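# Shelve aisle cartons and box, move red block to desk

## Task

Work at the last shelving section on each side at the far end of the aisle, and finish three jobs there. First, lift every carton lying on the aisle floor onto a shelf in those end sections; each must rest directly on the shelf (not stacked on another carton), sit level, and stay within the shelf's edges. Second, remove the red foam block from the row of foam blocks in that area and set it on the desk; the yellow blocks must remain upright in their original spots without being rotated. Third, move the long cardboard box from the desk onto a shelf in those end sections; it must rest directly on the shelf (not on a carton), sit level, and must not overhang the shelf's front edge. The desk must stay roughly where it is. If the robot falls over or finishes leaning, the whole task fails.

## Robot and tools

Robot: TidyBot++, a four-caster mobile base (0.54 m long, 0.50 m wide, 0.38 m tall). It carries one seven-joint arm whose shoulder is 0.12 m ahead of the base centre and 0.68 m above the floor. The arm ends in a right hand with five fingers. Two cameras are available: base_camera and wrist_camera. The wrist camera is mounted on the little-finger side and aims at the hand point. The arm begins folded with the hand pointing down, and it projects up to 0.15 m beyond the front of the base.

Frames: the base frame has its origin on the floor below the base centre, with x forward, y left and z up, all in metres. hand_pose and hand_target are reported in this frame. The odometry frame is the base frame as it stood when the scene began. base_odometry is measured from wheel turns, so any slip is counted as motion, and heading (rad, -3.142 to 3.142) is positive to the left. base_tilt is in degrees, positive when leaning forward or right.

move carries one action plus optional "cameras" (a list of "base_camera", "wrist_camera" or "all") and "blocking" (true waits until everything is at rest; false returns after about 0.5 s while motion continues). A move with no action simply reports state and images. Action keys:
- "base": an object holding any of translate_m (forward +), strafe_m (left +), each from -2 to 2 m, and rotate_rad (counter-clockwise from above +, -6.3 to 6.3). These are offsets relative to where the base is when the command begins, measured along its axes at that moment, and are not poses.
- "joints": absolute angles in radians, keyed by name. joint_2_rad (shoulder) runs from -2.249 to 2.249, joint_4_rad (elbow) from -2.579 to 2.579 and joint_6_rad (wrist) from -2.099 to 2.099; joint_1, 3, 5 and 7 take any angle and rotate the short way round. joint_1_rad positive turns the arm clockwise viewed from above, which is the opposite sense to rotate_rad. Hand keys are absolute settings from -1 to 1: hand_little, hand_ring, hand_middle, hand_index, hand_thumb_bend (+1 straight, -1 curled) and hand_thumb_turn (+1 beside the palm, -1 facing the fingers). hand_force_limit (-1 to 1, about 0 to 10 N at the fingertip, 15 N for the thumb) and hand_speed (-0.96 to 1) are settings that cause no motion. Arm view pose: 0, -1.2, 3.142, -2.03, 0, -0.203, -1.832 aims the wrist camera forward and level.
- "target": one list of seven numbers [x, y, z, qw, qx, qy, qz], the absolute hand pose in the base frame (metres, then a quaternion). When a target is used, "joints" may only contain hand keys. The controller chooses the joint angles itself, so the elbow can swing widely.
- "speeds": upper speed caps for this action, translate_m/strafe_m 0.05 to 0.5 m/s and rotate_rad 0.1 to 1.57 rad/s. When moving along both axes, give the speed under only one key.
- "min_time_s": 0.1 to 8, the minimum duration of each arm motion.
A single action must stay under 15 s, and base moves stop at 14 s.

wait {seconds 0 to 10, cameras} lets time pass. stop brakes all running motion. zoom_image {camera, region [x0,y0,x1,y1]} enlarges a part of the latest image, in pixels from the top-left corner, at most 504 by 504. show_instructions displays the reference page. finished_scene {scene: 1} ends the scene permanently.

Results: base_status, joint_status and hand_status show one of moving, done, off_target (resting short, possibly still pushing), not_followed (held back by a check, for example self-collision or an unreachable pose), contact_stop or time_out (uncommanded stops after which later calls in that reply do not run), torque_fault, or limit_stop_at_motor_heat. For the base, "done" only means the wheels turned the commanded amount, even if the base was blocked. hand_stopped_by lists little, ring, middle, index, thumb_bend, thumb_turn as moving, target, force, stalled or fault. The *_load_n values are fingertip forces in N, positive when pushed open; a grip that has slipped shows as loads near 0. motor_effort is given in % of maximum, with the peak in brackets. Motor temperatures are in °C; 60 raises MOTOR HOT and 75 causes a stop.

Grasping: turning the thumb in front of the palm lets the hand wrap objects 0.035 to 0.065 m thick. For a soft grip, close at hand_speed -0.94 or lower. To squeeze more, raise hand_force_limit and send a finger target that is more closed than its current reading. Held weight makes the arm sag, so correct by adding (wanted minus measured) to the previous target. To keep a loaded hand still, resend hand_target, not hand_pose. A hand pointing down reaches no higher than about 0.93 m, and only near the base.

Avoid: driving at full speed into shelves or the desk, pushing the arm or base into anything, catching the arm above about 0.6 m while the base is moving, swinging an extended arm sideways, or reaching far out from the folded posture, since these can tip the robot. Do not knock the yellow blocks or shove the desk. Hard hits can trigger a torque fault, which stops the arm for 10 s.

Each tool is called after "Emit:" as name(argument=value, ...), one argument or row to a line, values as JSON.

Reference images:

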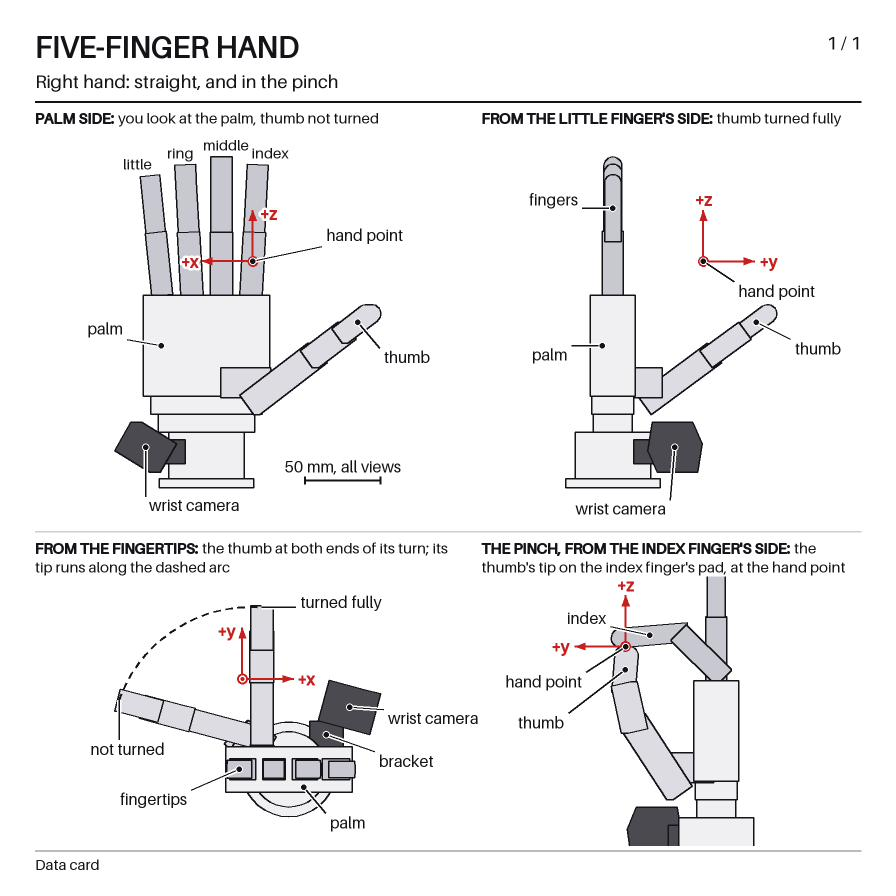

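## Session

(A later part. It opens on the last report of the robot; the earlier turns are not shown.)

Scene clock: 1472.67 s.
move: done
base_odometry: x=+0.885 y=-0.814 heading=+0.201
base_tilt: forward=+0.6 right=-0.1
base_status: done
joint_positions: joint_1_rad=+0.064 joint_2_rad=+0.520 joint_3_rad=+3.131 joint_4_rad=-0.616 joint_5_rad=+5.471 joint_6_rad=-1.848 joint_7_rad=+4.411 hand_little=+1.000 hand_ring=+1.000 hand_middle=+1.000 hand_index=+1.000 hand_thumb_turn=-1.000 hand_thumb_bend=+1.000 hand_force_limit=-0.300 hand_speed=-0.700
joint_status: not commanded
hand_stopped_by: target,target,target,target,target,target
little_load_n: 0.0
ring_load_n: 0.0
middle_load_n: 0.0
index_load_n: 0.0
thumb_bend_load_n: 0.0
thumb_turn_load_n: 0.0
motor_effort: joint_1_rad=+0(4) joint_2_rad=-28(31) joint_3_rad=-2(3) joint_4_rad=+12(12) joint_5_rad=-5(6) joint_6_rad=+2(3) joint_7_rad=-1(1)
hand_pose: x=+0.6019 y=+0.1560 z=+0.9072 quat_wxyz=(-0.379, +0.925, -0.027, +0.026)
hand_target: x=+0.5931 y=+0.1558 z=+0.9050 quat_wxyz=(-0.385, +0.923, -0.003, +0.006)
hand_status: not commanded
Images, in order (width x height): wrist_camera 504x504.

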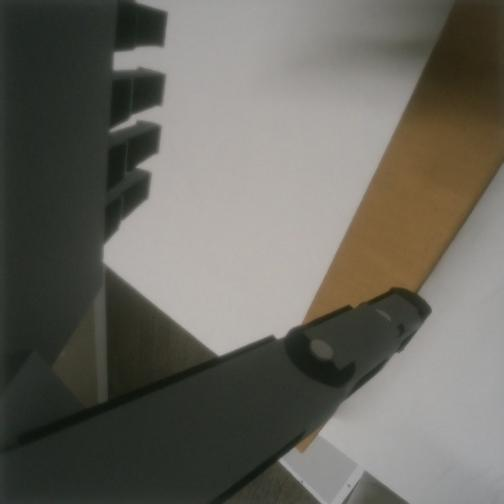

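Emit:
move(
  joints={"joint_1_rad": 0.113, "joint_2_rad": 0.55, "joint_3_rad": 3.142, "joint_4_rad": -0.80, "joint_5_rad": -0.845, "joint_6_rad": -1.72, "joint_7_rad": -1.69},
  min_time_s=3,
  cameras=["wrist_camera"],
)

Scene clock: 1492.33 s.
move: done
base_odometry: x=+0.885 y=-0.814 heading=+0.201
base_tilt: forward=+0.6 right=-0.1
base_status: not commanded
joint_positions: joint_1_rad=+0.097 joint_2_rad=+0.520 joint_3_rad=+3.131 joint_4_rad=-0.775 joint_5_rad=+5.471 joint_6_rad=-1.776 joint_7_rad=+4.553 hand_little=+1.000 hand_ring=+1.000 hand_middle=+1.000 hand_index=+1.000 hand_thumb_turn=-1.000 hand_thumb_bend=+1.000 hand_force_limit=-0.300 hand_speed=-0.700
joint_status: all done
hand_stopped_by: target,target,target,target,target,target
little_load_n: 0.0
ring_load_n: 0.0
middle_load_n: 0.0
index_load_n: 0.0
thumb_bend_load_n: 0.0
thumb_turn_load_n: 0.5
motor_effort: joint_1_rad=+0(2) joint_2_rad=-28(29) joint_3_rad=-2(3) joint_4_rad=+12(13) joint_5_rad=-6(6) joint_6_rad=+1(4) joint_7_rad=-1(2)
hand_pose: x=+0.6121 y=+0.1429 z=+0.8638 quat_wxyz=(-0.387, +0.922, -0.020, +0.018)
hand_target: x=+0.6363 y=+0.1405 z=+0.8473 quat_wxyz=(-0.403, +0.914, -0.031, +0.031)
hand_status: not commanded
Images, in order (width x height): wrist_camera 504x504.

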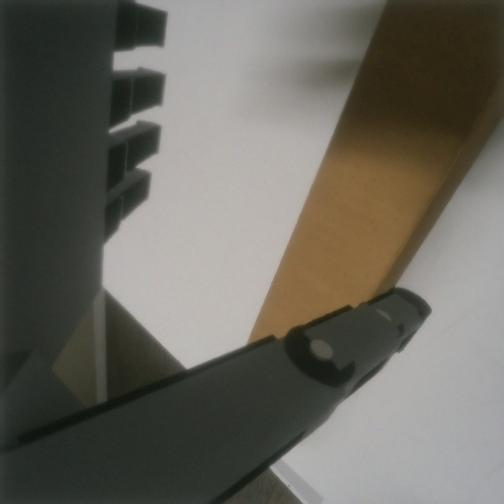

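Emit:
zoom_image(
  camera="wrist_camera",
  region=[240, 0, 504, 350],
)

Scaled by 1.440 from the camera's image (finer frame: 720x720).

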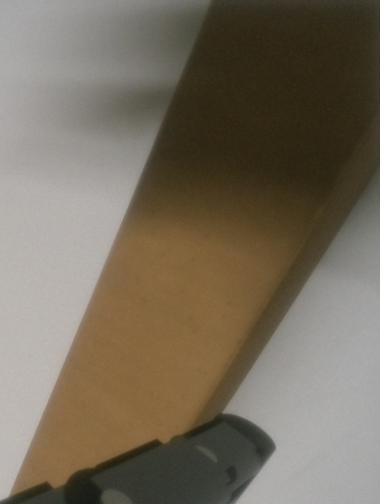

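Emit:
move(
  joints={"joint_1_rad": 0.12, "joint_2_rad": 0.495, "joint_3_rad": 3.142, "joint_4_rad": -0.915, "joint_5_rad": -0.757, "joint_6_rad": -1.655, "joint_7_rad": -1.627},
  min_time_s=3,
  cameras=["wrist_camera"],
)

Scene clock: 1516.43 s.
move: done
base_odometry: x=+0.885 y=-0.814 heading=+0.201
base_tilt: forward=+0.6 right=-0.1
base_status: not commanded
joint_positions: joint_1_rad=+0.104 joint_2_rad=+0.520 joint_3_rad=+3.131 joint_4_rad=-0.890 joint_5_rad=+5.481 joint_6_rad=-1.711 joint_7_rad=+4.616 hand_little=+1.000 hand_ring=+1.000 hand_middle=+1.000 hand_index=+1.000 hand_thumb_turn=-1.000 hand_thumb_bend=+1.000 hand_force_limit=-0.300 hand_speed=-0.700
joint_status: all done
hand_stopped_by: target,target,target,target,target,target
little_load_n: 0.0
ring_load_n: 0.0
middle_load_n: 0.0
index_load_n: 0.0
thumb_bend_load_n: 0.0
thumb_turn_load_n: 0.0
motor_effort: joint_1_rad=+1(2) joint_2_rad=-28(30) joint_3_rad=-2(3) joint_4_rad=+12(13) joint_5_rad=-5(7) joint_6_rad=+0(3) joint_7_rad=-1(2)
hand_pose: x=+0.6152 y=+0.1404 z=+0.8300 quat_wxyz=(-0.389, +0.921, -0.029, +0.010)
hand_target: x=+0.6300 y=+0.1168 z=+0.8250 quat_wxyz=(-0.365, +0.929, -0.037, +0.047)
hand_status: not commanded
Images, in order (width x height): wrist_camera 504x504.

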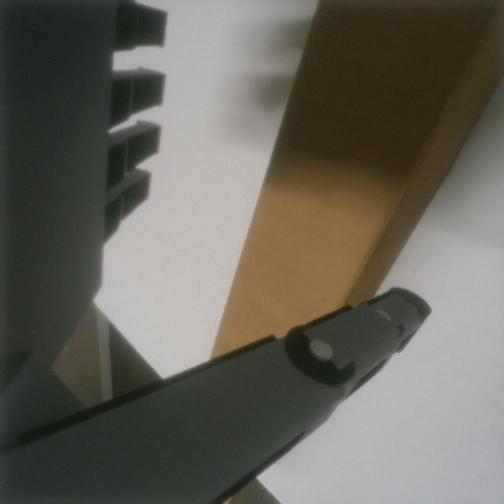

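Emit:
move(
  joints={"joint_1_rad": 0.145, "joint_2_rad": 0.495, "joint_3_rad": 3.142, "joint_4_rad": -1.005, "joint_5_rad": -0.747, "joint_6_rad": -1.603, "joint_7_rad": -1.577},
  min_time_s=3,
  cameras=["wrist_camera"],
)

Scene clock: 1530.43 s.
move: done
base_odometry: x=+0.885 y=-0.814 heading=+0.201
base_tilt: forward=+0.6 right=-0.1
base_status: not commanded
joint_positions: joint_1_rad=+0.129 joint_2_rad=+0.520 joint_3_rad=+3.131 joint_4_rad=-0.979 joint_5_rad=+5.490 joint_6_rad=-1.658 joint_7_rad=+4.666 hand_little=+1.000 hand_ring=+1.000 hand_middle=+1.000 hand_index=+1.000 hand_thumb_turn=-1.000 hand_thumb_bend=+1.000 hand_force_limit=-0.300 hand_speed=-0.700
joint_status: all done
hand_stopped_by: target,target,target,target,target,target
little_load_n: 0.0
ring_load_n: 0.0
middle_load_n: 0.0
index_load_n: 0.0
thumb_bend_load_n: 0.0
thumb_turn_load_n: 0.0
motor_effort: joint_1_rad=+0(1) joint_2_rad=-29(30) joint_3_rad=-2(3) joint_4_rad=+12(14) joint_5_rad=-6(7) joint_6_rad=+1(2) joint_7_rad=-1(2)
hand_pose: x=+0.6177 y=+0.1274 z=+0.8021 quat_wxyz=(-0.387, +0.921, -0.046, +0.007)
hand_target: x=+0.6308 y=+0.1022 z=+0.7960 quat_wxyz=(-0.362, +0.930, -0.052, +0.043)
hand_status: not commanded
Images, in order (width x height): wrist_camera 504x504.

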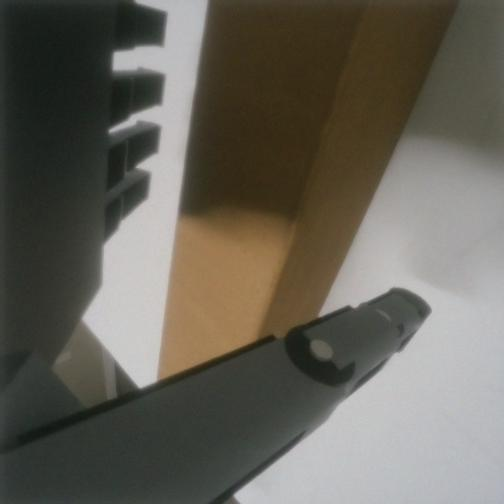

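Emit:
move(
  joints={"hand_little": -0.4, "hand_ring": -0.4, "hand_middle": -0.4, "hand_index": -0.4, "hand_thumb_bend": 0.0, "hand_force_limit": -0.3, "hand_speed": -0.92},
  cameras=["wrist_camera"],
)

Scene clock: 1539.13 s.
move: off_target
base_odometry: x=+0.885 y=-0.814 heading=+0.201
base_tilt: forward=+0.6 right=-0.1
base_status: not commanded
joint_positions: joint_1_rad=+0.129 joint_2_rad=+0.520 joint_3_rad=+3.131 joint_4_rad=-0.979 joint_5_rad=+5.491 joint_6_rad=-1.658 joint_7_rad=+4.666 hand_little=+0.141 hand_ring=+0.186 hand_middle=+0.208 hand_index=+0.178 hand_thumb_turn=-1.000 hand_thumb_bend=+0.583 hand_force_limit=-0.300 hand_speed=-0.920
joint_status: hand_little off_target (ended at +0.141, target -0.400); hand_ring off_target (ended at +0.186, target -0.400); hand_middle off_target (ended at +0.208, target -0.400); hand_index off_target (ended at +0.178, target -0.400); hand_thumb_bend off_target (ended at +0.583, target +0.000); the others done
hand_stopped_by: force,force,force,force,force,target
little_load_n: 3.5
ring_load_n: 1.5
middle_load_n: 0.0
index_load_n: 3.5
thumb_bend_load_n: 8.5
thumb_turn_load_n: 3.5
motor_effort: joint_1_rad=+1(1) joint_2_rad=-28(29) joint_3_rad=-2(3) joint_4_rad=+12(13) joint_5_rad=-6(6) joint_6_rad=+1(2) joint_7_rad=-1(1)
hand_pose: x=+0.6178 y=+0.1272 z=+0.8021 quat_wxyz=(-0.387, +0.921, -0.046, +0.007)
hand_target: x=+0.6308 y=+0.1022 z=+0.7960 quat_wxyz=(-0.362, +0.930, -0.052, +0.043)
hand_status: not commanded
Images, in order (width x height): wrist_camera 504x504.

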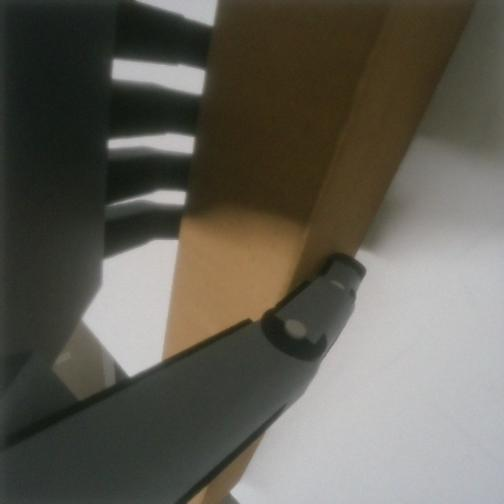

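Emit:
move(
  joints={"hand_little": -0.45, "hand_ring": -0.45, "hand_middle": -0.45, "hand_index": -0.45, "hand_force_limit": -0.15, "hand_speed": -0.94},
)

Emit:
move(
  joints={"joint_1_rad": 0.145, "joint_2_rad": 0.44, "joint_3_rad": 3.142, "joint_4_rad": -1.005, "joint_5_rad": -0.747, "joint_6_rad": -1.603, "joint_7_rad": -1.577},
  min_time_s=3,
  cameras=["wrist_camera"],
)

Scene clock: 1551.13 s.
move: off_target
base_odometry: x=+0.885 y=-0.814 heading=+0.201
base_tilt: forward=+0.6 right=-0.1
base_status: not commanded
joint_positions: joint_1_rad=+0.129 joint_2_rad=+0.519 joint_3_rad=+3.131 joint_4_rad=-0.979 joint_5_rad=+5.491 joint_6_rad=-1.658 joint_7_rad=+4.666 hand_little=+0.103 hand_ring=+0.153 hand_middle=+0.181 hand_index=+0.168 hand_thumb_turn=-1.000 hand_thumb_bend=+0.584 hand_force_limit=-0.150 hand_speed=-0.940
joint_status: hand_little off_target (ended at +0.103, target -0.450); hand_ring off_target (ended at +0.153, target -0.450); hand_middle off_target (ended at +0.181, target -0.450); hand_index off_target (ended at +0.168, target -0.450); the others done
hand_stopped_by: force,force,force,force,force,target
little_load_n: 4.5
ring_load_n: 4.5
middle_load_n: 4.0
index_load_n: 2.5
thumb_bend_load_n: 13.5
thumb_turn_load_n: 6.5
motor_effort: joint_1_rad=+0(1) joint_2_rad=-28(28) joint_3_rad=-2(2) joint_4_rad=+12(12) joint_5_rad=-5(6) joint_6_rad=+1(1) joint_7_rad=+0(1)
hand_pose: x=+0.6178 y=+0.1272 z=+0.8023 quat_wxyz=(-0.387, +0.921, -0.046, +0.007)
hand_target: x=+0.6308 y=+0.1022 z=+0.7960 quat_wxyz=(-0.362, +0.930, -0.052, +0.043)
hand_status: not commanded
pictures: none

Scene clock: 1554.43 s.
move: done
base_odometry: x=+0.885 y=-0.814 heading=+0.201
base_tilt: forward=+0.6 right=-0.1
base_status: not commanded
joint_positions: joint_1_rad=+0.129 joint_2_rad=+0.472 joint_3_rad=+3.131 joint_4_rad=-0.981 joint_5_rad=+5.493 joint_6_rad=-1.658 joint_7_rad=+4.666 hand_little=+0.103 hand_ring=+0.153 hand_middle=+0.181 hand_index=+0.168 hand_thumb_turn=-1.000 hand_thumb_bend=+0.584 hand_force_limit=-0.150 hand_speed=-0.940
joint_status: all done
hand_stopped_by: force,force,force,force,force,target
little_load_n: 4.0
ring_load_n: 4.0
middle_load_n: 4.5
index_load_n: 2.5
thumb_bend_load_n: 13.5
thumb_turn_load_n: 7.5
motor_effort: joint_1_rad=+0(2) joint_2_rad=-28(31) joint_3_rad=-2(3) joint_4_rad=+13(14) joint_5_rad=-6(8) joint_6_rad=+1(2) joint_7_rad=+0(2)
hand_pose: x=+0.6112 y=+0.1274 z=+0.8237 quat_wxyz=(-0.384, +0.922, -0.037, +0.028)
hand_target: x=+0.6238 y=+0.1033 z=+0.8229 quat_wxyz=(-0.360, +0.930, -0.042, +0.069)
hand_status: not commanded
Images, in order (width x height): wrist_camera 504x504.

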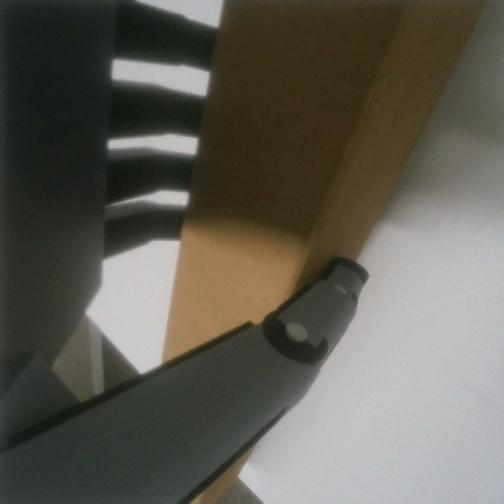

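Emit:
move(
  joints={"joint_1_rad": 0.11, "joint_2_rad": 0.42, "joint_3_rad": 3.142, "joint_4_rad": -0.82, "joint_5_rad": -0.81, "joint_6_rad": -1.72, "joint_7_rad": -1.70},
  min_time_s=3,
  cameras=["wrist_camera"],
)

Scene clock: 1560.07 s.
move: done
base_odometry: x=+0.885 y=-0.814 heading=+0.201
base_tilt: forward=+0.6 right=-0.1
base_status: not commanded
joint_positions: joint_1_rad=+0.126 joint_2_rad=+0.452 joint_3_rad=+3.131 joint_4_rad=-0.841 joint_5_rad=+5.493 joint_6_rad=-1.667 joint_7_rad=+4.623 hand_little=+0.103 hand_ring=+0.153 hand_middle=+0.181 hand_index=+0.168 hand_thumb_turn=-1.000 hand_thumb_bend=+0.584 hand_force_limit=-0.150 hand_speed=-0.940
joint_status: all done
hand_stopped_by: force,force,force,force,force,target
little_load_n: 4.0
ring_load_n: 4.0
middle_load_n: 4.0
index_load_n: 2.5
thumb_bend_load_n: 14.0
thumb_turn_load_n: 7.5
motor_effort: joint_1_rad=+0(2) joint_2_rad=-28(29) joint_3_rad=-2(3) joint_4_rad=+13(15) joint_5_rad=-6(7) joint_6_rad=+2(3) joint_7_rad=+0(2)
hand_pose: x=+0.6309 y=+0.1270 z=+0.8759 quat_wxyz=(-0.379, +0.921, -0.023, +0.089)
hand_target: x=+0.6079 y=+0.1364 z=+0.8983 quat_wxyz=(-0.383, +0.920, -0.016, +0.080)
hand_status: not commanded
Images, in order (width x height): wrist_camera 504x504.

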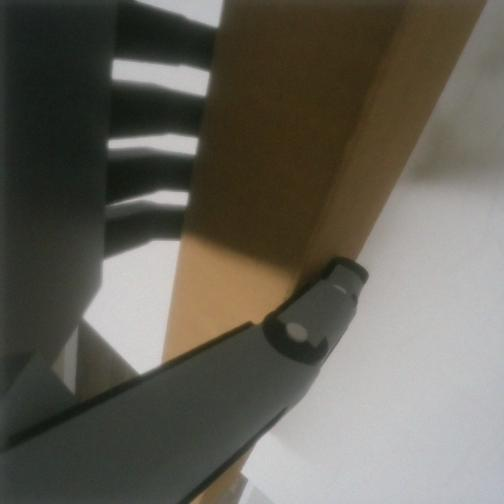

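Emit:
move(
  joints={"joint_1_rad":0.09,"joint_2_rad":0.40,"joint_3_rad":3.142,"joint_4_rad":-0.80,"joint_5_rad":-0.81,"joint_6_rad":-1.75,"joint_7_rad":-1.72},
  min_time_s=2,
  cameras=["all"],
)

Scene clock: 1587.93 s.
move: done
base_odometry: x=+0.885 y=-0.814 heading=+0.201
base_tilt: forward=+0.7 right=-0.1
base_status: not commanded
joint_positions: joint_1_rad=+0.106 joint_2_rad=+0.432 joint_3_rad=+3.131 joint_4_rad=-0.822 joint_5_rad=+5.493 joint_6_rad=-1.696 joint_7_rad=+4.603 hand_little=+0.103 hand_ring=+0.153 hand_middle=+0.181 hand_index=+0.168 hand_thumb_turn=-1.000 hand_thumb_bend=+0.584 hand_force_limit=-0.150 hand_speed=-0.940
joint_status: all done
hand_stopped_by: force,force,force,force,force,target
little_load_n: 4.0
ring_load_n: 3.5
middle_load_n: 4.0
index_load_n: 2.5
thumb_bend_load_n: 14.0
thumb_turn_load_n: 7.0
motor_effort: joint_1_rad=+0(2) joint_2_rad=-27(29) joint_3_rad=-2(3) joint_4_rad=+13(14) joint_5_rad=-7(7) joint_6_rad=+2(4) joint_7_rad=+0(2)
hand_pose: x=+0.6174 y=+0.1372 z=+0.8903 quat_wxyz=(-0.378, +0.922, -0.010, +0.086)
hand_target: x=+0.5930 y=+0.1457 z=+0.9124 quat_wxyz=(-0.382, +0.921, -0.003, +0.077)
hand_status: not commanded
pictures: base_camera, wrist_camera
Images, in order (width x height): base_camera 644x364, wrist_camera 504x504.

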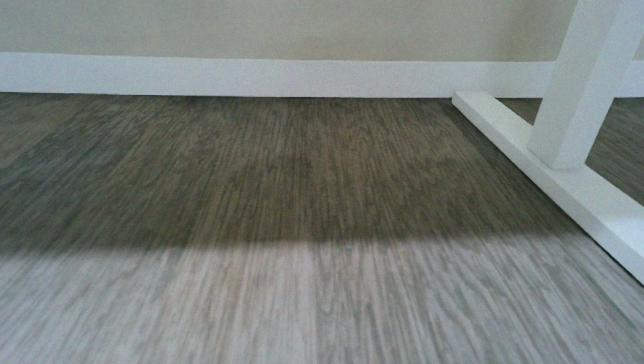

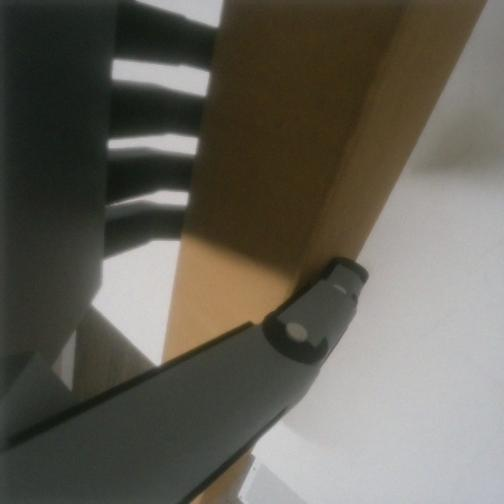

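Emit:
move(
  base={"translate_m":-0.5},
  speeds={"translate_m":0.15},
  cameras=["all"],
)

Emit:
move(
  joints={"joint_1_rad":0.15,"joint_2_rad":0.20,"joint_3_rad":3.13,"joint_4_rad":-1.5,"joint_5_rad":-0.85,"joint_6_rad":-1.45,"joint_7_rad":-1.2},
  min_time_s=4,
  cameras=["all"],
)

Scene clock: 1594.83 s.
move: done
base_odometry: x=+0.395 y=-0.914 heading=+0.201
base_tilt: forward=+0.6 right=-0.1
base_status: done
joint_positions: joint_1_rad=+0.102 joint_2_rad=+0.419 joint_3_rad=+3.131 joint_4_rad=-0.819 joint_5_rad=+5.493 joint_6_rad=-1.700 joint_7_rad=+4.602 hand_little=+0.103 hand_ring=+0.153 hand_middle=+0.181 hand_index=+0.168 hand_thumb_turn=-1.000 hand_thumb_bend=+0.584 hand_force_limit=-0.150 hand_speed=-0.940
joint_status: not commanded
hand_stopped_by: force,force,force,force,force,target
little_load_n: 4.0
ring_load_n: 3.5
middle_load_n: 4.0
index_load_n: 2.5
thumb_bend_load_n: 13.5
thumb_turn_load_n: 7.5
motor_effort: joint_1_rad=+0(1) joint_2_rad=-27(31) joint_3_rad=-2(3) joint_4_rad=+13(14) joint_5_rad=-6(7) joint_6_rad=+2(3) joint_7_rad=-1(1)
hand_pose: x=+0.6130 y=+0.1394 z=+0.8973 quat_wxyz=(-0.377, +0.922, -0.005, +0.090)
hand_target: x=+0.5930 y=+0.1457 z=+0.9124 quat_wxyz=(-0.382, +0.921, -0.003, +0.077)
hand_status: not commanded
pictures: base_camera, wrist_camera
Images, in order (width x height): base_camera 644x364, wrist_camera 504x504.

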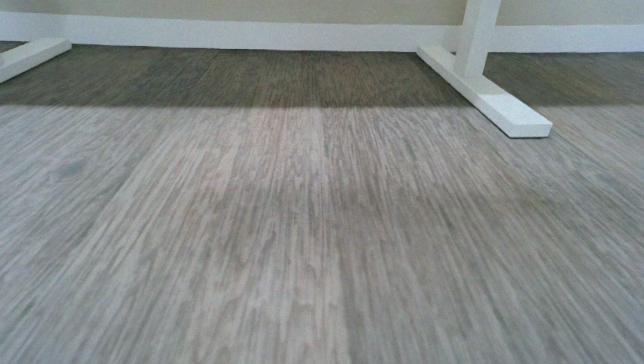

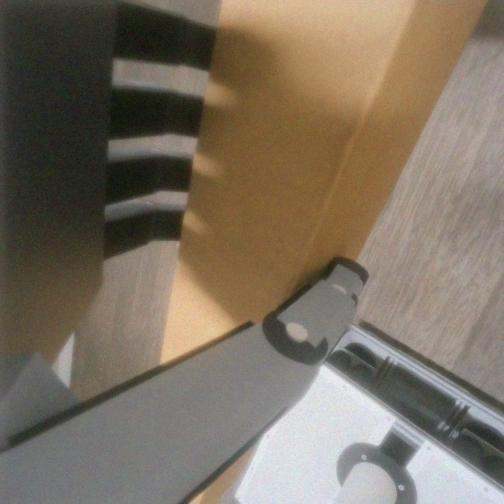

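Scene clock: 1599.13 s.
move: done
base_odometry: x=+0.395 y=-0.914 heading=+0.201
base_tilt: forward=+0.6 right=-0.1
base_status: not commanded
joint_positions: joint_1_rad=+0.134 joint_2_rad=+0.229 joint_3_rad=+3.131 joint_4_rad=-1.479 joint_5_rad=+5.477 joint_6_rad=-1.505 joint_7_rad=+5.041 hand_little=+0.103 hand_ring=+0.153 hand_middle=+0.181 hand_index=+0.168 hand_thumb_turn=-1.000 hand_thumb_bend=+0.584 hand_force_limit=-0.150 hand_speed=-0.940
joint_status: all done
hand_stopped_by: force,force,force,force,force,target
little_load_n: 4.0
ring_load_n: 4.0
middle_load_n: 4.0
index_load_n: 2.5
thumb_bend_load_n: 14.0
thumb_turn_load_n: 7.0
motor_effort: joint_1_rad=+0(2) joint_2_rad=-21(27) joint_3_rad=-1(3) joint_4_rad=+13(15) joint_5_rad=-6(8) joint_6_rad=+0(4) joint_7_rad=+0(2)
hand_pose: x=+0.5201 y=+0.1388 z=+0.7790 quat_wxyz=(-0.389, +0.918, +0.055, +0.055)
hand_target: x=+0.5357 y=+0.1412 z=+0.7904 quat_wxyz=(-0.398, +0.910, +0.054, +0.100)
hand_status: not commanded
pictures: base_camera, wrist_camera
Images, in order (width x height): base_camera 644x364, wrist_camera 504x504.

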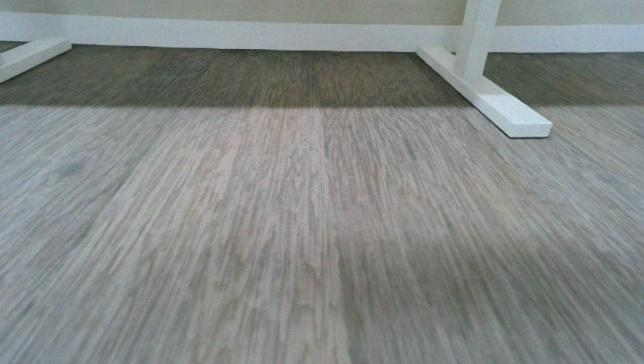

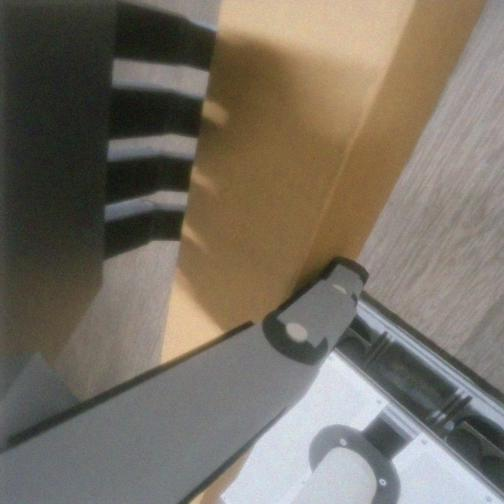

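Emit:
move(
  joints={"joint_1_rad":0.10,"joint_2_rad":-0.02,"joint_3_rad":3.13,"joint_4_rad":-2.02,"joint_5_rad":-0.80,"joint_6_rad":-1.31,"joint_7_rad":-1.16},
  min_time_s=4,
)

Emit:
move(
  base={"rotate_rad":-3.106},
  speeds={"rotate_rad":0.4},
  cameras=["all"],
)

Scene clock: 1627.37 s.
move: done
base_odometry: x=+0.395 y=-0.914 heading=+0.201
base_tilt: forward=+0.6 right=-0.1
base_status: not commanded
joint_positions: joint_1_rad=+0.116 joint_2_rad=+0.004 joint_3_rad=+3.131 joint_4_rad=-2.000 joint_5_rad=+5.477 joint_6_rad=-1.366 joint_7_rad=+5.082 hand_little=+0.103 hand_ring=+0.153 hand_middle=+0.181 hand_index=+0.168 hand_thumb_turn=-1.000 hand_thumb_bend=+0.584 hand_force_limit=-0.150 hand_speed=-0.940
joint_status: all done
hand_stopped_by: force,force,force,force,force,target
little_load_n: 3.5
ring_load_n: 2.5
middle_load_n: 2.0
index_load_n: 3.0
thumb_bend_load_n: 11.5
thumb_turn_load_n: 5.5
motor_effort: joint_1_rad=+0(2) joint_2_rad=-12(22) joint_3_rad=+0(2) joint_4_rad=+11(14) joint_5_rad=-5(7) joint_6_rad=-2(3) joint_7_rad=+0(2)
hand_pose: x=+0.3648 y=+0.1584 z=+0.7033 quat_wxyz=(-0.387, +0.922, -0.001, -0.014)
hand_target: x=+0.3723 y=+0.1565 z=+0.6971 quat_wxyz=(-0.374, +0.927, +0.017, +0.015)
hand_status: not commanded
pictures: none

Scene clock: 1635.80 s.
move: done
base_odometry: x=+0.395 y=-0.914 heading=-2.905
base_tilt: forward=+0.6 right=-0.1
base_status: done
joint_positions: joint_1_rad=+0.109 joint_2_rad=+0.003 joint_3_rad=+3.131 joint_4_rad=-2.000 joint_5_rad=+5.477 joint_6_rad=-1.363 joint_7_rad=+5.082 hand_little=+0.103 hand_ring=+0.153 hand_middle=+0.181 hand_index=+0.168 hand_thumb_turn=-1.000 hand_thumb_bend=+0.584 hand_force_limit=-0.150 hand_speed=-0.940
joint_status: not commanded
hand_stopped_by: force,force,force,force,force,target
little_load_n: 3.5
ring_load_n: 2.5
middle_load_n: 2.0
index_load_n: 2.5
thumb_bend_load_n: 11.5
thumb_turn_load_n: 5.5
motor_effort: joint_1_rad=+0(2) joint_2_rad=-13(13) joint_3_rad=+0(2) joint_4_rad=+11(12) joint_5_rad=-6(6) joint_6_rad=-1(3) joint_7_rad=-1(1)
hand_pose: x=+0.3645 y=+0.1600 z=+0.7031 quat_wxyz=(-0.386, +0.922, +0.002, -0.014)
hand_target: x=+0.3723 y=+0.1565 z=+0.6971 quat_wxyz=(-0.374, +0.927, +0.017, +0.015)
hand_status: not commanded
pictures: base_camera, wrist_camera
Images, in order (width x height): base_camera 644x364, wrist_camera 504x504.

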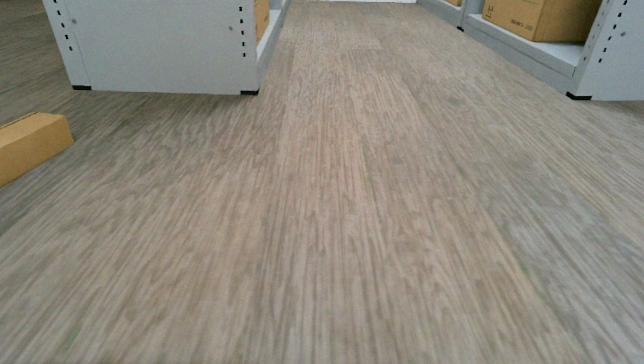

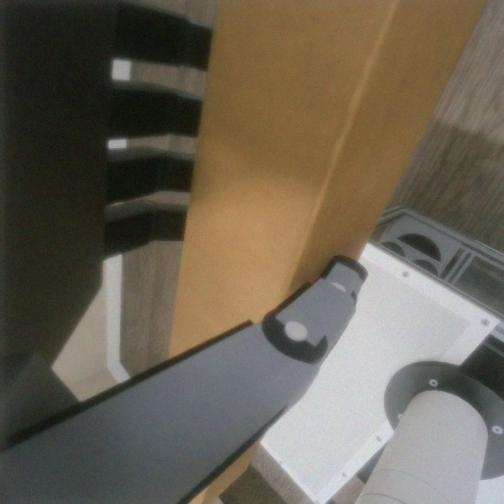

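Emit:
zoom_image(
  camera="base_camera",
  region=[200, 0, 644, 110],
)

Emit:
move(
  base={"translate_m":0.25,"strafe_m":-0.305,"rotate_rad":0.02},
  speeds={"translate_m":0.15,"rotate_rad":0.2},
  cameras=["base_camera"],
)

Emit:
zoom_image(
  camera="base_camera",
  region=[100, 0, 544, 110],
)

Scaled by 1.135.

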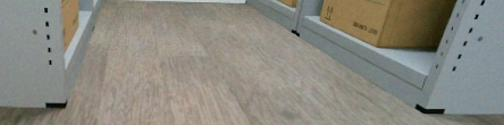

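Scene clock: 1646.00 s.
move: done
base_odometry: x=+0.080 y=-0.676 heading=-2.885
base_tilt: forward=+0.6 right=-0.1
base_status: done
joint_positions: joint_1_rad=+0.104 joint_2_rad=-0.005 joint_3_rad=+3.130 joint_4_rad=-2.001 joint_5_rad=+5.477 joint_6_rad=-1.360 joint_7_rad=+5.082 hand_little=+0.103 hand_ring=+0.153 hand_middle=+0.181 hand_index=+0.168 hand_thumb_turn=-1.000 hand_thumb_bend=+0.584 hand_force_limit=-0.150 hand_speed=-0.940
joint_status: not commanded
hand_stopped_by: force,force,force,force,force,target
little_load_n: 3.5
ring_load_n: 2.5
middle_load_n: 2.0
index_load_n: 2.5
thumb_bend_load_n: 11.5
thumb_turn_load_n: 5.5
motor_effort: joint_1_rad=+1(2) joint_2_rad=-12(14) joint_3_rad=+0(2) joint_4_rad=+12(12) joint_5_rad=-6(6) joint_6_rad=-2(3) joint_7_rad=-1(1)
hand_pose: x=+0.3640 y=+0.1610 z=+0.7043 quat_wxyz=(-0.385, +0.923, +0.005, -0.011)
hand_target: x=+0.3723 y=+0.1565 z=+0.6971 quat_wxyz=(-0.374, +0.927, +0.017, +0.015)
hand_status: not commanded
Images, in order (width x height): base_camera 644x364.

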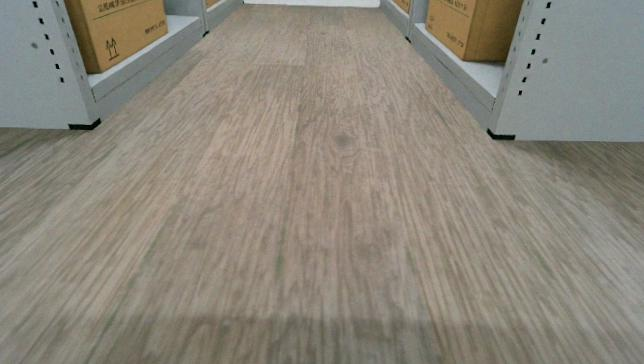

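Scaled by 1.135.

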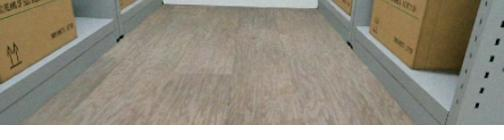

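Emit:
move(
  base={"translate_m":1.0,"strafe_m":-0.01},
  speeds={"translate_m":0.25},
  cameras=["base_camera"],
)

Scene clock: 1656.97 s.
move: done
base_odometry: x=-0.890 y=-0.920 heading=-2.885
base_tilt: forward=+0.6 right=-0.1
base_status: done
joint_positions: joint_1_rad=+0.104 joint_2_rad=-0.009 joint_3_rad=+3.130 joint_4_rad=-2.002 joint_5_rad=+5.477 joint_6_rad=-1.359 joint_7_rad=+5.082 hand_little=+0.103 hand_ring=+0.153 hand_middle=+0.181 hand_index=+0.168 hand_thumb_turn=-1.000 hand_thumb_bend=+0.584 hand_force_limit=-0.150 hand_speed=-0.940
joint_status: not commanded
hand_stopped_by: force,force,force,force,force,target
little_load_n: 4.0
ring_load_n: 2.5
middle_load_n: 2.5
index_load_n: 2.5
thumb_bend_load_n: 11.5
thumb_turn_load_n: 5.5
motor_effort: joint_1_rad=+0(1) joint_2_rad=-12(16) joint_3_rad=+0(1) joint_4_rad=+12(12) joint_5_rad=-6(6) joint_6_rad=-2(3) joint_7_rad=-1(1)
hand_pose: x=+0.3638 y=+0.1610 z=+0.7048 quat_wxyz=(-0.385, +0.923, +0.005, -0.009)
hand_target: x=+0.3723 y=+0.1565 z=+0.6971 quat_wxyz=(-0.374, +0.927, +0.017, +0.015)
hand_status: not commanded
Images, in order (width x height): base_camera 644x364.

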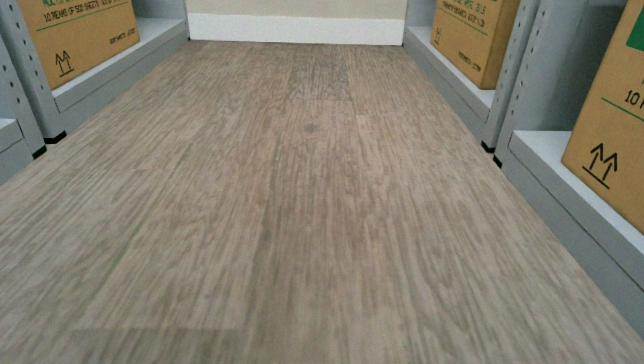

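Emit:
zoom_image(
  camera="base_camera",
  region=[0, 80, 150, 180],
)

Emit:
zoom_image(
  camera="base_camera",
  region=[400, 80, 550, 180],
)

Scaled by 3.360.

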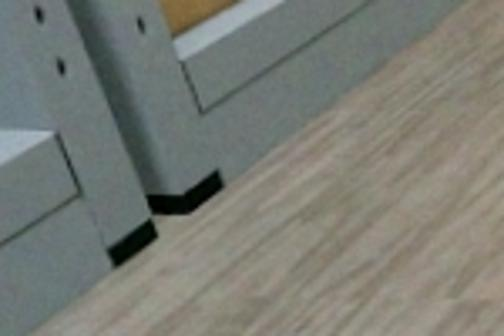

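Scaled by 3.360.

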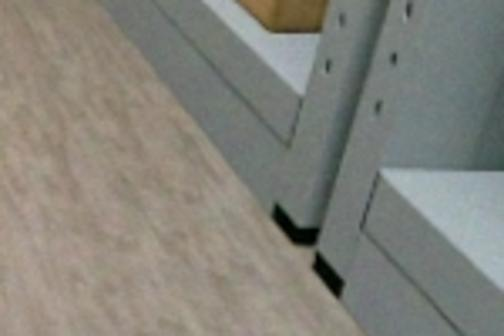

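Emit:
move(
  base={"translate_m":1.1,"strafe_m":0.06},
  speeds={"translate_m":0.2},
  cameras=["all"],
)

Scene clock: 1673.13 s.
Motor temperatures (°C): [27 29 27 27 35 37 30]
move: done
base_odometry: x=-1.938 y=-1.257 heading=-2.886
base_tilt: forward=+0.6 right=-0.1
base_status: done
joint_positions: joint_1_rad=+0.093 joint_2_rad=-0.012 joint_3_rad=+3.125 joint_4_rad=-2.051 joint_5_rad=+5.483 joint_6_rad=-1.376 joint_7_rad=+5.082 hand_little=+0.102 hand_ring=+0.153 hand_middle=+0.181 hand_index=+0.169 hand_thumb_turn=-0.999 hand_thumb_bend=+0.584 hand_force_limit=-0.150 hand_speed=-0.940
joint_status: not commanded
hand_stopped_by: force,force,force,force,force,target
little_load_n: 0.0
ring_load_n: 0.0
middle_load_n: 0.5
index_load_n: 8.5
thumb_bend_load_n: 10.5
thumb_turn_load_n: 12.0
motor_effort: joint_1_rad=+2(4) joint_2_rad=-11(15) joint_3_rad=+1(3) joint_4_rad=+17(20) joint_5_rad=-9(10) joint_6_rad=+5(9) joint_7_rad=+2(2)
hand_pose: x=+0.3356 y=+0.1661 z=+0.6954 quat_wxyz=(-0.387, +0.921, +0.008, -0.041)
hand_target: x=+0.3723 y=+0.1565 z=+0.6971 quat_wxyz=(-0.374, +0.927, +0.017, +0.015)
hand_status: not commanded
pictures: base_camera, wrist_camera
Images, in order (width x height): base_camera 644x364, wrist_camera 504x504.

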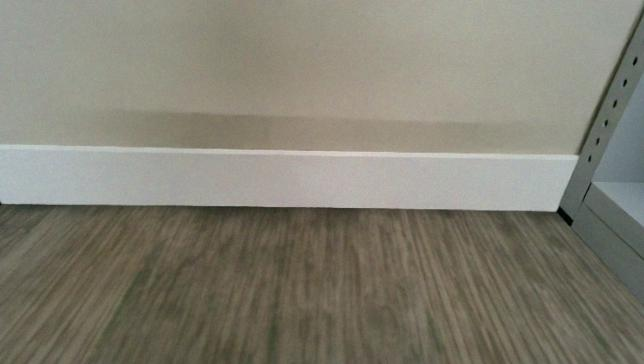

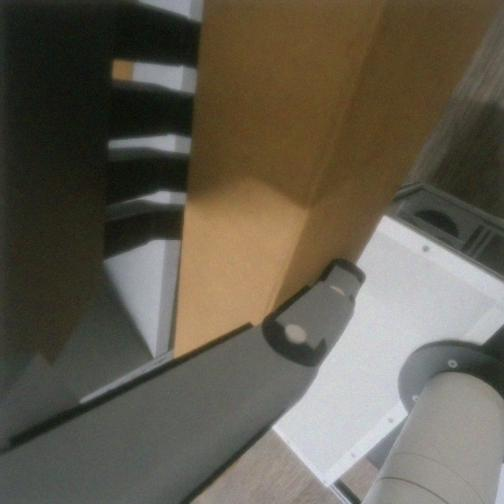

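Emit:
move(
  base={"translate_m":-0.15},
  speeds={"translate_m":0.1},
  cameras=["all"],
)

Scene clock: 1682.27 s.
move: done
base_odometry: x=-1.793 y=-1.219 heading=-2.886
base_tilt: forward=+0.6 right=-0.1
base_status: done
joint_positions: joint_1_rad=+0.093 joint_2_rad=-0.014 joint_3_rad=+3.125 joint_4_rad=-2.030 joint_5_rad=+5.483 joint_6_rad=-1.342 joint_7_rad=+5.089 hand_little=+0.102 hand_ring=+0.153 hand_middle=+0.181 hand_index=+0.169 hand_thumb_turn=-1.000 hand_thumb_bend=+0.584 hand_force_limit=-0.150 hand_speed=-0.940
joint_status: not commanded
hand_stopped_by: force,force,force,force,force,target
little_load_n: 1.0
ring_load_n: 0.5
middle_load_n: 1.5
index_load_n: 6.0
thumb_bend_load_n: 9.0
thumb_turn_load_n: 0.0
motor_effort: joint_1_rad=+0(2) joint_2_rad=-11(14) joint_3_rad=+0(1) joint_4_rad=+11(17) joint_5_rad=-5(9) joint_6_rad=-1(5) joint_7_rad=-1(1)
hand_pose: x=+0.3547 y=+0.1629 z=+0.6970 quat_wxyz=(-0.380, +0.925, +0.010, -0.014)
hand_target: x=+0.3723 y=+0.1565 z=+0.6971 quat_wxyz=(-0.374, +0.927, +0.017, +0.015)
hand_status: not commanded
pictures: base_camera, wrist_camera
Images, in order (width x height): base_camera 644x364, wrist_camera 504x504.

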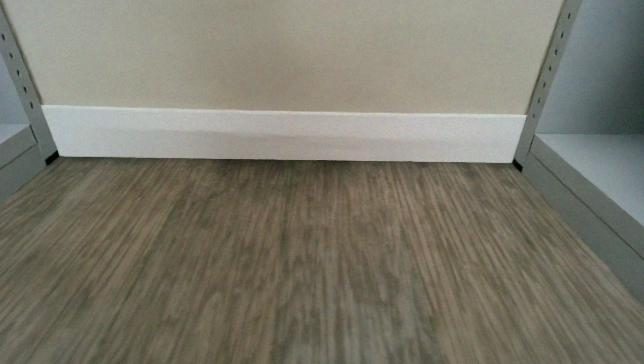

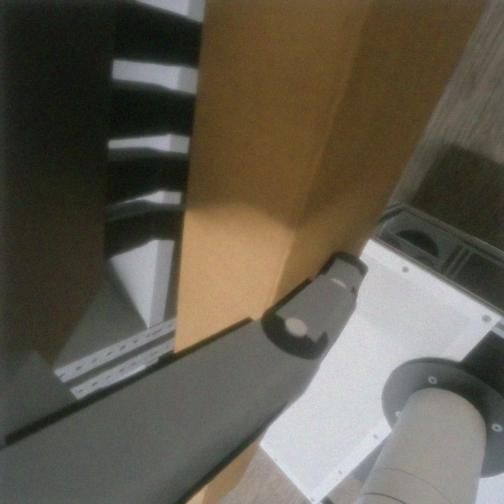

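Emit:
zoom_image(
  camera="wrist_camera",
  region=[100, 380, 300, 504],
)

Scaled by 2.520 from the camera's image (finer frame: 720x720).

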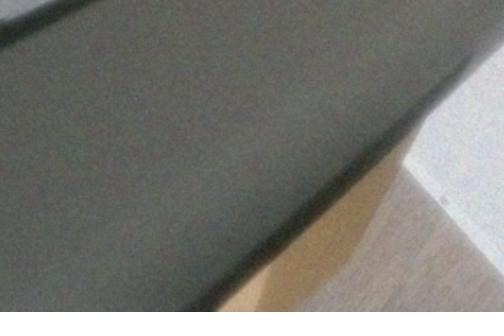

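Emit:
move(
  base={"translate_m":-0.6},
  speeds={"translate_m":0.2},
  cameras=["base_camera"],
)

Emit:
move(
  joints={"joint_1_rad":0.15,"joint_2_rad":0.70,"joint_3_rad":3.13,"joint_4_rad":-1.58,"joint_5_rad":-0.90,"joint_6_rad":-1.15,"joint_7_rad":-0.93},
  min_time_s=4,
)

Emit:
move(
  joints={"joint_1_rad":0.15,"joint_2_rad":1.36,"joint_3_rad":3.13,"joint_4_rad":-1.19,"joint_5_rad":-1.0,"joint_6_rad":-0.97,"joint_7_rad":-0.66},
  min_time_s=5,
  cameras=["all"],
)

Scene clock: 1706.83 s.
move: done
base_odometry: x=-1.213 y=-1.067 heading=-2.886
base_tilt: forward=+0.6 right=-0.1
base_status: done
joint_positions: joint_1_rad=+0.093 joint_2_rad=-0.016 joint_3_rad=+3.125 joint_4_rad=-2.030 joint_5_rad=+5.483 joint_6_rad=-1.342 joint_7_rad=+5.089 hand_little=+0.102 hand_ring=+0.153 hand_middle=+0.181 hand_index=+0.169 hand_thumb_turn=-1.000 hand_thumb_bend=+0.584 hand_force_limit=-0.150 hand_speed=-0.940
joint_status: not commanded
hand_stopped_by: force,force,force,force,force,target
little_load_n: 1.0
ring_load_n: 0.5
middle_load_n: 1.5
index_load_n: 5.5
thumb_bend_load_n: 9.5
thumb_turn_load_n: 0.0
motor_effort: joint_1_rad=+0(1) joint_2_rad=-11(15) joint_3_rad=+0(1) joint_4_rad=+11(12) joint_5_rad=-5(7) joint_6_rad=-1(3) joint_7_rad=-1(1)
hand_pose: x=+0.3547 y=+0.1629 z=+0.6974 quat_wxyz=(-0.380, +0.925, +0.010, -0.014)
hand_target: x=+0.3723 y=+0.1565 z=+0.6971 quat_wxyz=(-0.374, +0.927, +0.017, +0.015)
hand_status: not commanded
Images, in order (width x height): base_camera 644x364.

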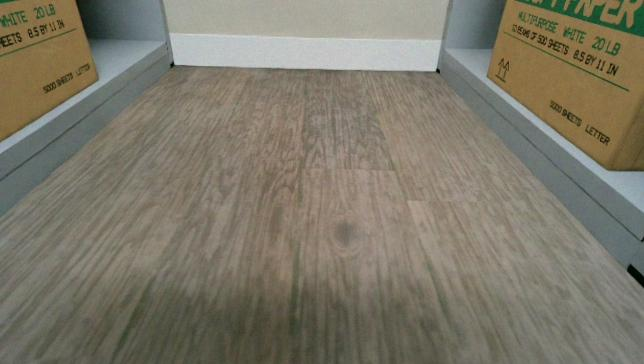

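Scene clock: 1711.17 s.
move: done
base_odometry: x=-1.213 y=-1.067 heading=-2.886
base_tilt: forward=+0.6 right=-0.1
base_status: not commanded
joint_positions: joint_1_rad=+0.135 joint_2_rad=+0.674 joint_3_rad=+3.125 joint_4_rad=-1.598 joint_5_rad=+5.426 joint_6_rad=-1.205 joint_7_rad=+5.312 hand_little=+0.102 hand_ring=+0.153 hand_middle=+0.181 hand_index=+0.169 hand_thumb_turn=-1.000 hand_thumb_bend=+0.584 hand_force_limit=-0.150 hand_speed=-0.940
joint_status: all done
hand_stopped_by: force,force,force,force,force,target
little_load_n: 1.0
ring_load_n: 1.0
middle_load_n: 2.0
index_load_n: 5.5
thumb_bend_load_n: 9.0
thumb_turn_load_n: 0.0
motor_effort: joint_1_rad=+1(2) joint_2_rad=-30(31) joint_3_rad=-3(4) joint_4_rad=+9(12) joint_5_rad=-4(6) joint_6_rad=-2(4) joint_7_rad=-1(2)
hand_pose: x=+0.5766 y=+0.1294 z=+0.5429 quat_wxyz=(-0.393, +0.919, +0.008, -0.015)
hand_target: x=+0.6070 y=+0.1201 z=+0.5321 quat_wxyz=(-0.392, +0.920, -0.005, +0.021)
hand_status: not commanded
pictures: none

Scene clock: 1716.50 s.
move: done
base_odometry: x=-1.213 y=-1.067 heading=-2.886
base_tilt: forward=+0.6 right=-0.1
base_status: not commanded
joint_positions: joint_1_rad=+0.135 joint_2_rad=+1.327 joint_3_rad=+3.125 joint_4_rad=-1.207 joint_5_rad=+5.325 joint_6_rad=-1.027 joint_7_rad=+5.582 hand_little=+0.102 hand_ring=+0.153 hand_middle=+0.181 hand_index=+0.169 hand_thumb_turn=-1.000 hand_thumb_bend=+0.584 hand_force_limit=-0.150 hand_speed=-0.940
joint_status: all done
hand_stopped_by: force,force,force,force,force,target
little_load_n: 1.0
ring_load_n: 0.5
middle_load_n: 1.5
index_load_n: 6.0
thumb_bend_load_n: 9.0
thumb_turn_load_n: 0.0
motor_effort: joint_1_rad=+0(2) joint_2_rad=-38(40) joint_3_rad=-4(5) joint_4_rad=+7(11) joint_5_rad=-4(6) joint_6_rad=-4(5) joint_7_rad=-1(2)
hand_pose: x=+0.6688 y=+0.1161 z=+0.2581 quat_wxyz=(-0.391, +0.920, +0.020, +0.000)
hand_target: x=+0.6870 y=+0.1007 z=+0.2366 quat_wxyz=(-0.380, +0.925, +0.005, +0.029)
hand_status: not commanded
pictures: base_camera, wrist_camera
Images, in order (width x height): base_camera 644x364, wrist_camera 504x504.

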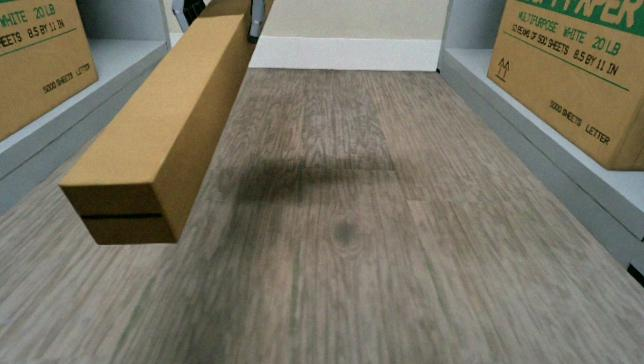

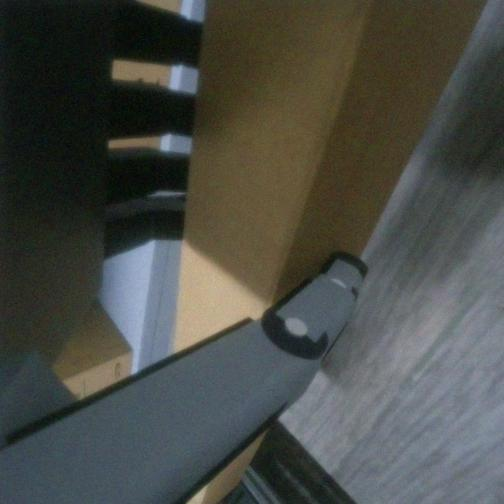

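Emit:
zoom_image(
  camera="base_camera",
  region=[40, 0, 300, 260],
)

Scaled by 1.938.

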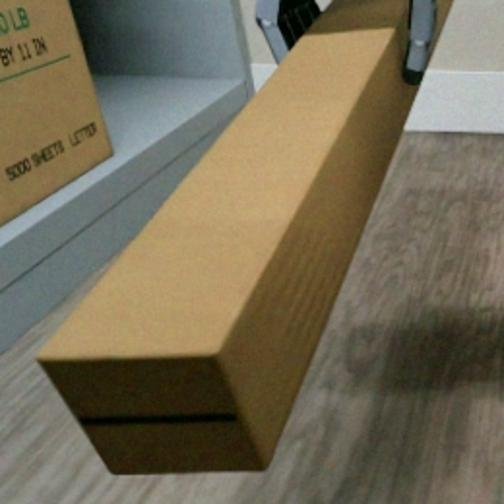

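Emit:
move(
  joints={"joint_1_rad":0.07,"joint_2_rad":1.445,"joint_3_rad":3.14,"joint_4_rad":-0.89,"joint_5_rad":-0.745,"joint_6_rad":-1.32,"joint_7_rad":-1.075},
  min_time_s=4,
  cameras=["all"],
)

Emit:
zoom_image(
  camera="base_camera",
  region=[40, 0, 300, 260],
)

Scene clock: 1754.83 s.
move: done
base_odometry: x=-1.213 y=-1.067 heading=-2.886
base_tilt: forward=+0.7 right=-0.1
base_status: not commanded
joint_positions: joint_1_rad=+0.085 joint_2_rad=+1.404 joint_3_rad=+3.125 joint_4_rad=-0.908 joint_5_rad=+5.496 joint_6_rad=-1.257 joint_7_rad=+5.249 hand_little=+0.102 hand_ring=+0.153 hand_middle=+0.181 hand_index=+0.169 hand_thumb_turn=-1.000 hand_thumb_bend=+0.584 hand_force_limit=-0.150 hand_speed=-0.940
joint_status: all done
hand_stopped_by: force,force,force,force,force,target
little_load_n: 1.5
ring_load_n: 0.5
middle_load_n: 1.5
index_load_n: 6.0
thumb_bend_load_n: 9.0
thumb_turn_load_n: 0.0
motor_effort: joint_1_rad=+0(2) joint_2_rad=-40(42) joint_3_rad=-4(5) joint_4_rad=+9(10) joint_5_rad=-4(6) joint_6_rad=-3(5) joint_7_rad=-1(2)
hand_pose: x=+0.6769 y=+0.1311 z=+0.2786 quat_wxyz=(-0.383, +0.920, +0.016, -0.085)
hand_target: x=+0.6423 y=+0.1273 z=+0.2627 quat_wxyz=(-0.372, +0.918, +0.018, -0.138)
hand_status: not commanded
pictures: base_camera, wrist_camera
Images, in order (width x height): base_camera 644x364, wrist_camera 504x504.

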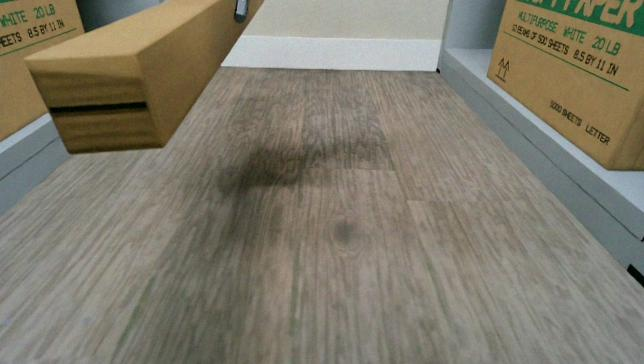

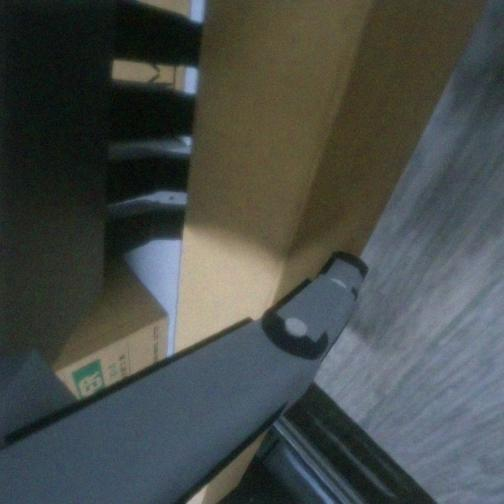

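Scaled by 1.938.

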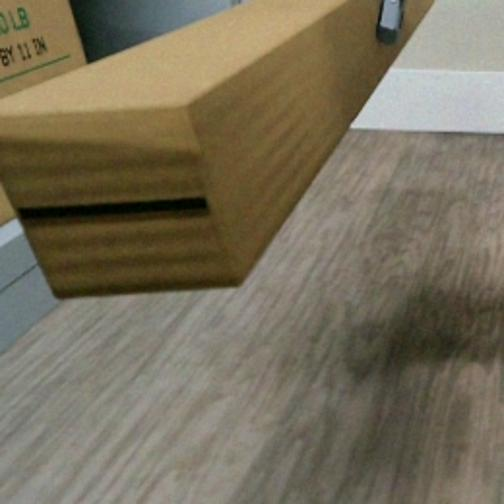

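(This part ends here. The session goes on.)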